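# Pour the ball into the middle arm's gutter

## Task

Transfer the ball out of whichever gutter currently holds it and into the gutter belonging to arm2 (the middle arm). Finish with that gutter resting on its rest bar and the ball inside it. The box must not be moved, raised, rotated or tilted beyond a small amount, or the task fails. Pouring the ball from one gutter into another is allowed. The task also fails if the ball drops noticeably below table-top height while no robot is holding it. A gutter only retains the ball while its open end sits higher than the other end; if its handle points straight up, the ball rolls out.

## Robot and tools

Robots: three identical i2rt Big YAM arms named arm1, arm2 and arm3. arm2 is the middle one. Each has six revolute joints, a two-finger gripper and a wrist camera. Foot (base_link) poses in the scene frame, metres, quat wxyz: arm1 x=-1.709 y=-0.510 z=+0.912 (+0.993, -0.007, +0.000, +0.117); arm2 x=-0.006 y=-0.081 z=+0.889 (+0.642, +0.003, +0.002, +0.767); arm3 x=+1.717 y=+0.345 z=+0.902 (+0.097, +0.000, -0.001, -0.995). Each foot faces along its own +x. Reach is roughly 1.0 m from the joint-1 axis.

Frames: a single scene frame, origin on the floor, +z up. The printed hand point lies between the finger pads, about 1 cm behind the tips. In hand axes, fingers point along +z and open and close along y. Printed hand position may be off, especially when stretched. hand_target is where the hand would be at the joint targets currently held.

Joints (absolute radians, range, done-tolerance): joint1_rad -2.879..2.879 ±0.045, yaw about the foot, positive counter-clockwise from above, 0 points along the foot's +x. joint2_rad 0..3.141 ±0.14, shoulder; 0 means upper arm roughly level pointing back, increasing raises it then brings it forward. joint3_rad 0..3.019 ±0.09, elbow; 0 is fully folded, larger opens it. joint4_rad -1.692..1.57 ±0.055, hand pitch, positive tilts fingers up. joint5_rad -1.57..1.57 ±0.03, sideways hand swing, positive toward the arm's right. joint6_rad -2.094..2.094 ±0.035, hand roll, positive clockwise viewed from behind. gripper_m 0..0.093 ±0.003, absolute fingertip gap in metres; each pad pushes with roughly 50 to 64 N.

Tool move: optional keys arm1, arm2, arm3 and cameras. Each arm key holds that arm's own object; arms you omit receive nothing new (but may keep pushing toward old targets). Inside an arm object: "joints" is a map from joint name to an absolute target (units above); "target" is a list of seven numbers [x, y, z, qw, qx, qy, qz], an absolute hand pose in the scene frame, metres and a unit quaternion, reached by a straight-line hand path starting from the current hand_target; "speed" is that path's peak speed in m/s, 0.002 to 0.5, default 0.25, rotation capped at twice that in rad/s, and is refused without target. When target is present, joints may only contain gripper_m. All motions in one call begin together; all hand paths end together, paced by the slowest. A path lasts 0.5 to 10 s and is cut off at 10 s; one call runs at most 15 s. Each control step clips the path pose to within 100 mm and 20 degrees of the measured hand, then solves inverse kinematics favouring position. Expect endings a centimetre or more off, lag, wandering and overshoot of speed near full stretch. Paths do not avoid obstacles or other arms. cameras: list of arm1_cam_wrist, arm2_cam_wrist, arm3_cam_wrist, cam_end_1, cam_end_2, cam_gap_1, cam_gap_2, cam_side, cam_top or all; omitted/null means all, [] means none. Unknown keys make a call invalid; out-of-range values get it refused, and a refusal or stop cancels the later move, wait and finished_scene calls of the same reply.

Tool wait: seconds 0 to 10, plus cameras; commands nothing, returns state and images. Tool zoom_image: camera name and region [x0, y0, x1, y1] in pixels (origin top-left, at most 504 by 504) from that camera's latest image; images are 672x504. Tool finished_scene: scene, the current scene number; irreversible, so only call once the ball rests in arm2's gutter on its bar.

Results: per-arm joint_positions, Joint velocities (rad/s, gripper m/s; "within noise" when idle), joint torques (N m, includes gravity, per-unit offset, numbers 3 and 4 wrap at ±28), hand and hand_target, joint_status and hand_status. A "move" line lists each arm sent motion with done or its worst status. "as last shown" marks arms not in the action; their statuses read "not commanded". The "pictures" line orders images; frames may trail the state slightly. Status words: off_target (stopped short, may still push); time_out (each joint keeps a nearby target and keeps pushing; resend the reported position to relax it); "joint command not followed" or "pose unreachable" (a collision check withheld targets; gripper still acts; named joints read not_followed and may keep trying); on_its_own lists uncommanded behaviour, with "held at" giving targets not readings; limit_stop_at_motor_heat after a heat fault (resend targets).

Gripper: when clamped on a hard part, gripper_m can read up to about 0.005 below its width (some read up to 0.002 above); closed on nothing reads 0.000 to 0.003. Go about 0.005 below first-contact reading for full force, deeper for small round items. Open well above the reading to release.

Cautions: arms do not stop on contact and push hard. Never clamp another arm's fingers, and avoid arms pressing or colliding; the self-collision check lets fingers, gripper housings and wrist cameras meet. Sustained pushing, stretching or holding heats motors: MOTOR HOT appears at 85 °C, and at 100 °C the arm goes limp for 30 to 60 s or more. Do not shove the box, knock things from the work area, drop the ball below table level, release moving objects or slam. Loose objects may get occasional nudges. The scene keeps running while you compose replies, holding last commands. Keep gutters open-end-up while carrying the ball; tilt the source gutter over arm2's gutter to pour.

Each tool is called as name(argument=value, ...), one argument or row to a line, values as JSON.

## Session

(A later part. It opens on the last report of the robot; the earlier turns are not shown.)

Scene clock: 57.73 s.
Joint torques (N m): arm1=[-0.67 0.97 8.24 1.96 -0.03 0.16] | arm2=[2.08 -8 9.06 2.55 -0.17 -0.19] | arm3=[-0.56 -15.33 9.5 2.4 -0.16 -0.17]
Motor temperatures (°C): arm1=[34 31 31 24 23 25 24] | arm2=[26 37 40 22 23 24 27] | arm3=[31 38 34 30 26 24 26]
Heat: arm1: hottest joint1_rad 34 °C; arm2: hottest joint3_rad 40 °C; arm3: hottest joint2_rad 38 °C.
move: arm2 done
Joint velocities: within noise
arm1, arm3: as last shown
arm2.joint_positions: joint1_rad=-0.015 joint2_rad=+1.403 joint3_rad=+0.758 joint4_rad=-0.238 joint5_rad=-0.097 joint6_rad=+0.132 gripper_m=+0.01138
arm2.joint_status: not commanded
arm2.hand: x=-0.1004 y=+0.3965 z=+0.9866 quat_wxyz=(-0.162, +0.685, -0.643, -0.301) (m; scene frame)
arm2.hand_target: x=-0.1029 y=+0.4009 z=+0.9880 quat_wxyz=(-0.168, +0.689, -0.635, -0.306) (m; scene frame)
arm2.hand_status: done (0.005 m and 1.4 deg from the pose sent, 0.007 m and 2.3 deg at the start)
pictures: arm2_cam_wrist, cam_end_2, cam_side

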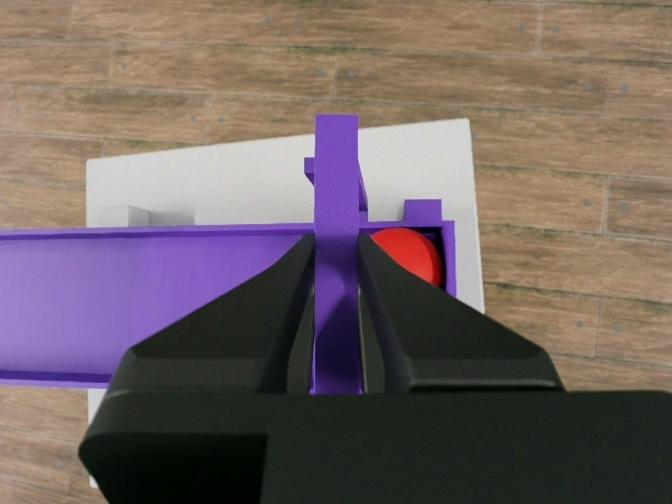

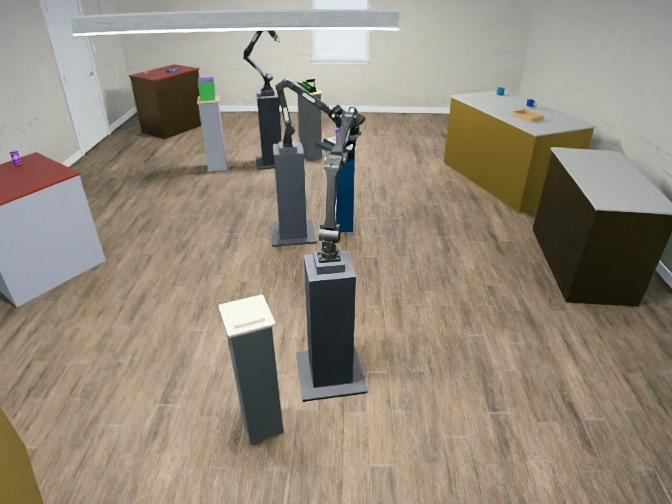

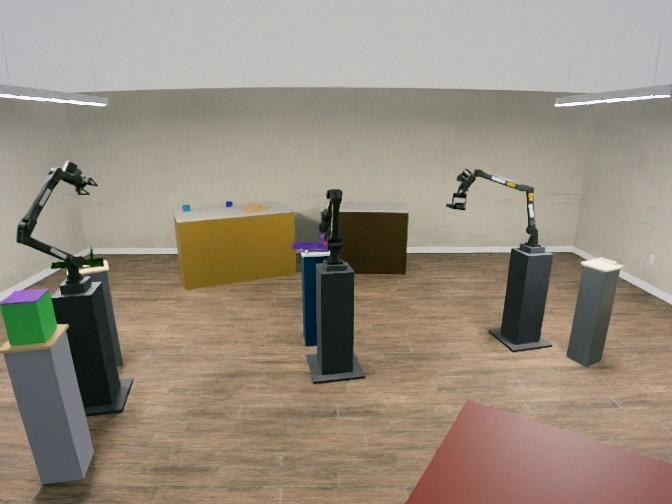

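Nearly same pose; press slightly and release.

move(
  arm2={"target":[-0.102,0.399,0.981,0.168,-0.6896,0.635,0.3058],"speed":0.03},
  cameras=[],
)

move(
  arm2={"joints":{"gripper_m":0.02}},
  cameras=[],
)

move(
  arm2={"joints":{"gripper_m":0.07}},
  cameras=["arm2_cam_wrist"],
)

move(
  arm2={"target":[-0.075,0.31,1.11,0.168,-0.6896,0.635,0.3058],"speed":0.12},
  cameras=["arm2_cam_wrist","cam_side","cam_end_1"],
)

zoom_image(
  camera="cam_end_1",
  region=[205, 110, 275, 180],
)

Scene clock: 60.30 s.
Joint torques (N m): arm1=[-0.67 0.97 8.25 1.92 -0.03 0.15] | arm2=[1.85 -7.41 8.59 2.48 -0.17 -0.21] | arm3=[-0.5 -15.33 9.5 2.43 -0.14 -0.16]
Motor temperatures (°C): arm1=[34 31 31 24 23 25 24] | arm2=[26 37 40 22 23 24 27] | arm3=[31 38 34 30 26 24 26]
Heat: arm1: hottest joint1_rad 34 °C; arm2: hottest joint3_rad 40 °C; arm3: hottest joint2_rad 38 °C.
move: arm2 done
Joint velocities: within noise
arm1, arm3: as last shown
arm2.joint_positions: joint1_rad=-0.015 joint2_rad=+1.406 joint3_rad=+0.748 joint4_rad=-0.212 joint5_rad=-0.098 joint6_rad=+0.132 gripper_m=+0.01138
arm2.joint_status: not commanded
arm2.hand: x=-0.1007 y=+0.3971 z=+0.9847 quat_wxyz=(-0.165, +0.684, -0.641, -0.306) (m; scene frame)
arm2.hand_target: x=-0.1019 y=+0.3990 z=+0.9812 quat_wxyz=(-0.168, +0.689, -0.635, -0.306) (m; scene frame)
arm2.hand_status: done (0.004 m and 1.0 deg from the pose sent, 0.006 m and 1.4 deg at the start)
pictures: none
No camera images: "cameras" was empty.

Scene clock: 60.80 s.
Joint torques (N m): arm1=[-0.73 0.97 8.24 1.94 -0.03 0.15] | arm2=[1.9 -7.82 8.65 2.44 -0.18 -0.21] | arm3=[-0.62 -15.21 9.48 2.4 -0.15 -0.16]
Motor temperatures (°C): arm1=[34 31 31 24 23 25 24] | arm2=[26 37 40 22 23 24 27] | arm3=[31 38 34 30 26 24 26]
Heat: arm1: hottest joint1_rad 34 °C; arm2: hottest joint3_rad 40 °C; arm3: hottest joint2_rad 38 °C.
move: arm2 done
Joint velocities: within noise
arm1, arm3: as last shown
arm2.joint_positions: joint1_rad=-0.015 joint2_rad=+1.409 joint3_rad=+0.747 joint4_rad=-0.212 joint5_rad=-0.098 joint6_rad=+0.132 gripper_m=+0.01986
arm2.joint_status: all done
arm2.hand: x=-0.1006 y=+0.3965 z=+0.9828 quat_wxyz=(-0.164, +0.684, -0.642, -0.304) (m; scene frame)
arm2.hand_target: x=-0.1019 y=+0.3989 z=+0.9810 quat_wxyz=(-0.168, +0.689, -0.635, -0.306) (m; scene frame)
arm2.hand_status: not commanded
pictures: none
No camera images: "cameras" was empty.

Scene clock: 61.50 s.
Joint torques (N m): arm1=[-0.67 0.91 8.24 1.94 -0.03 0.15] | arm2=[1.96 -7.59 8.64 2.4 -0.17 -0.19] | arm3=[-0.56 -15.27 9.5 2.41 -0.15 -0.17]
Motor temperatures (°C): arm1=[34 31 31 24 23 25 24] | arm2=[26 37 40 22 23 24 27] | arm3=[31 38 34 30 26 24 26]
Heat: arm1: hottest joint1_rad 34 °C; arm2: hottest joint3_rad 40 °C; arm3: hottest joint2_rad 38 °C.
move: arm2 done
Joint velocities: within noise
arm1: as last shown
arm2.joint_positions: joint1_rad=-0.015 joint2_rad=+1.409 joint3_rad=+0.747 joint4_rad=-0.212 joint5_rad=-0.098 joint6_rad=+0.132 gripper_m=+0.06982
arm2.joint_status: all done
arm2.hand: x=-0.1006 y=+0.3965 z=+0.9828 quat_wxyz=(-0.164, +0.685, -0.642, -0.304) (m; scene frame)
arm2.hand_target: x=-0.1019 y=+0.3989 z=+0.9810 quat_wxyz=(-0.168, +0.689, -0.635, -0.306) (m; scene frame)
arm2.hand_status: not commanded
arm3.joint_positions: joint1_rad=-0.362 joint2_rad=+1.735 joint3_rad=+2.060 joint4_rad=-1.201 joint5_rad=-0.005 joint6_rad=+0.506 gripper_m=+0.01293
arm3.joint_status: not commanded
arm3.hand: x=+1.0568 y=+0.4578 z=+1.3278 quat_wxyz=(-0.061, -0.888, +0.311, +0.335) (m; scene frame)
arm3.hand_target: x=+1.0611 y=+0.4597 z=+1.3599 quat_wxyz=(-0.067, -0.876, +0.305, +0.368) (m; scene frame)
arm3.hand_status: not commanded
pictures: arm2_cam_wrist

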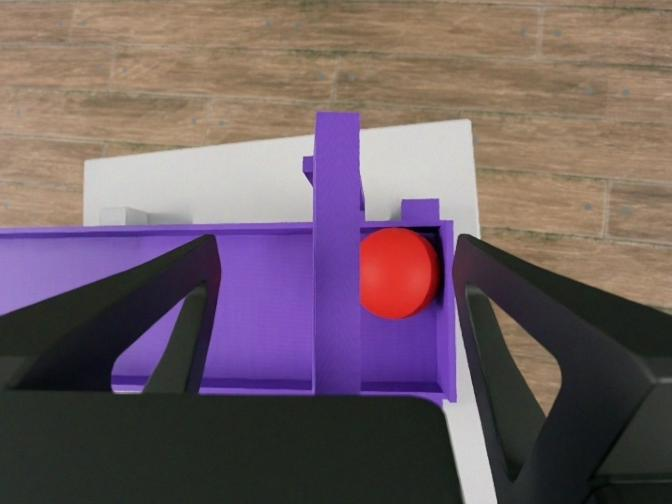

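Scene clock: 63.60 s.
Joint torques (N m): arm1=[-0.67 0.97 8.24 1.92 -0.03 0.16] | arm2=[1.14 -4.54 14.04 1.48 -0.24 -0.21] | arm3=[-0.5 -15.33 9.5 2.43 -0.15 -0.16]
Motor temperatures (°C): arm1=[34 31 31 24 23 25 24] | arm2=[26 37 40 22 23 24 27] | arm3=[31 38 34 30 26 24 26]
Heat: arm1: hottest joint1_rad 34 °C; arm2: hottest joint3_rad 40 °C; arm3: hottest joint2_rad 38 °C.
move: arm2 off_target
Joint velocities: within noise
arm1, arm3: as last shown
arm2.joint_positions: joint1_rad=-0.044 joint2_rad=+0.979 joint3_rad=+0.731 joint4_rad=-0.669 joint5_rad=-0.122 joint6_rad=+0.103 gripper_m=+0.06991
arm2.joint_status: not commanded
arm2.hand: x=-0.0765 y=+0.2988 z=+1.0845 quat_wxyz=(-0.151, +0.691, -0.644, -0.290) (m; scene frame)
arm2.hand_target: x=-0.0750 y=+0.3091 z=+1.1099 quat_wxyz=(-0.168, +0.689, -0.635, -0.306) (m; scene frame)
arm2.hand_status: off_target (0.028 m and 2.9 deg from the pose sent, 0.156 m and 1.1 deg at the start)
pictures: arm2_cam_wrist, cam_end_1, cam_side

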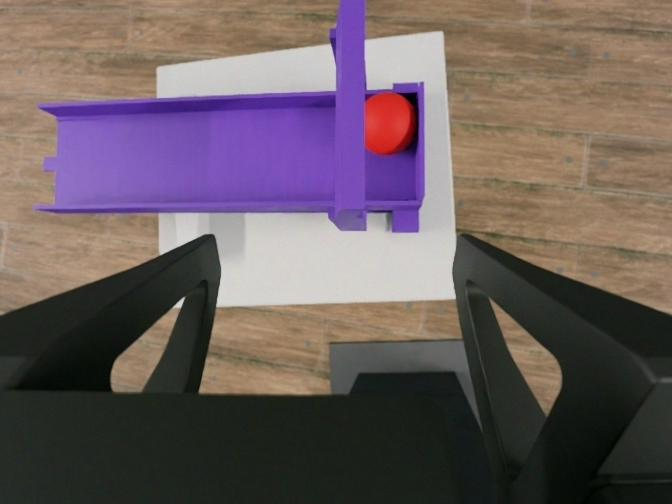

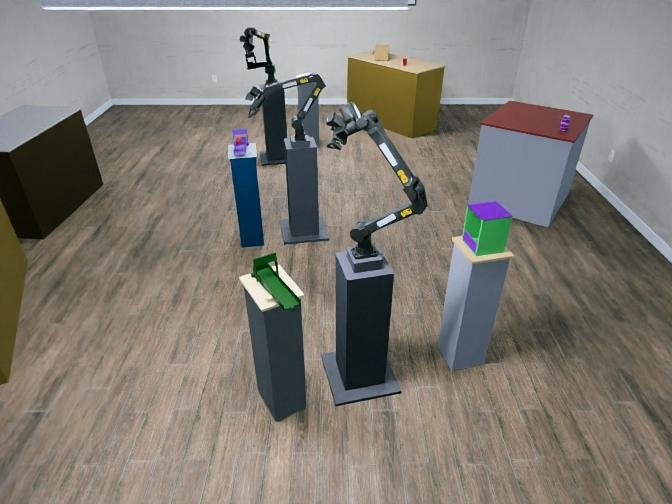

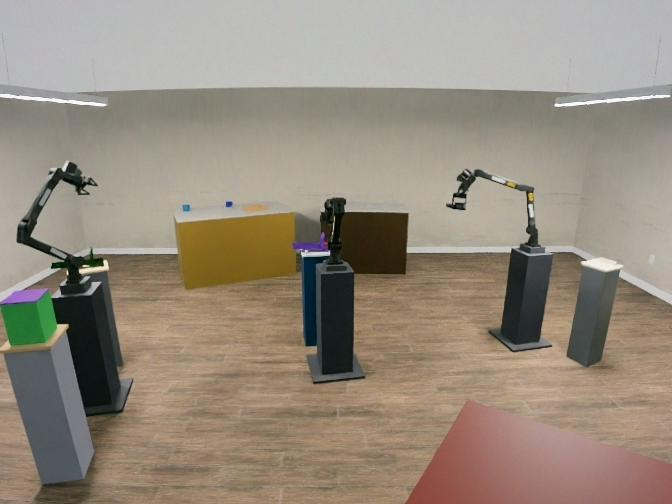

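Scaled by 7.200 from the camera's 672x504 image, which has a finer 960x720 frame.

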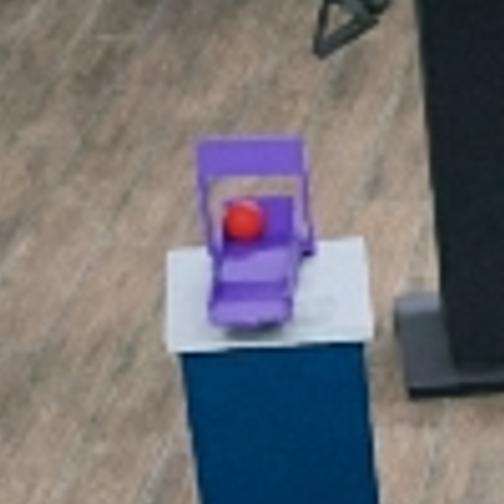

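finished_scene(
  scene=2,
)

The scene is finished: the task was done.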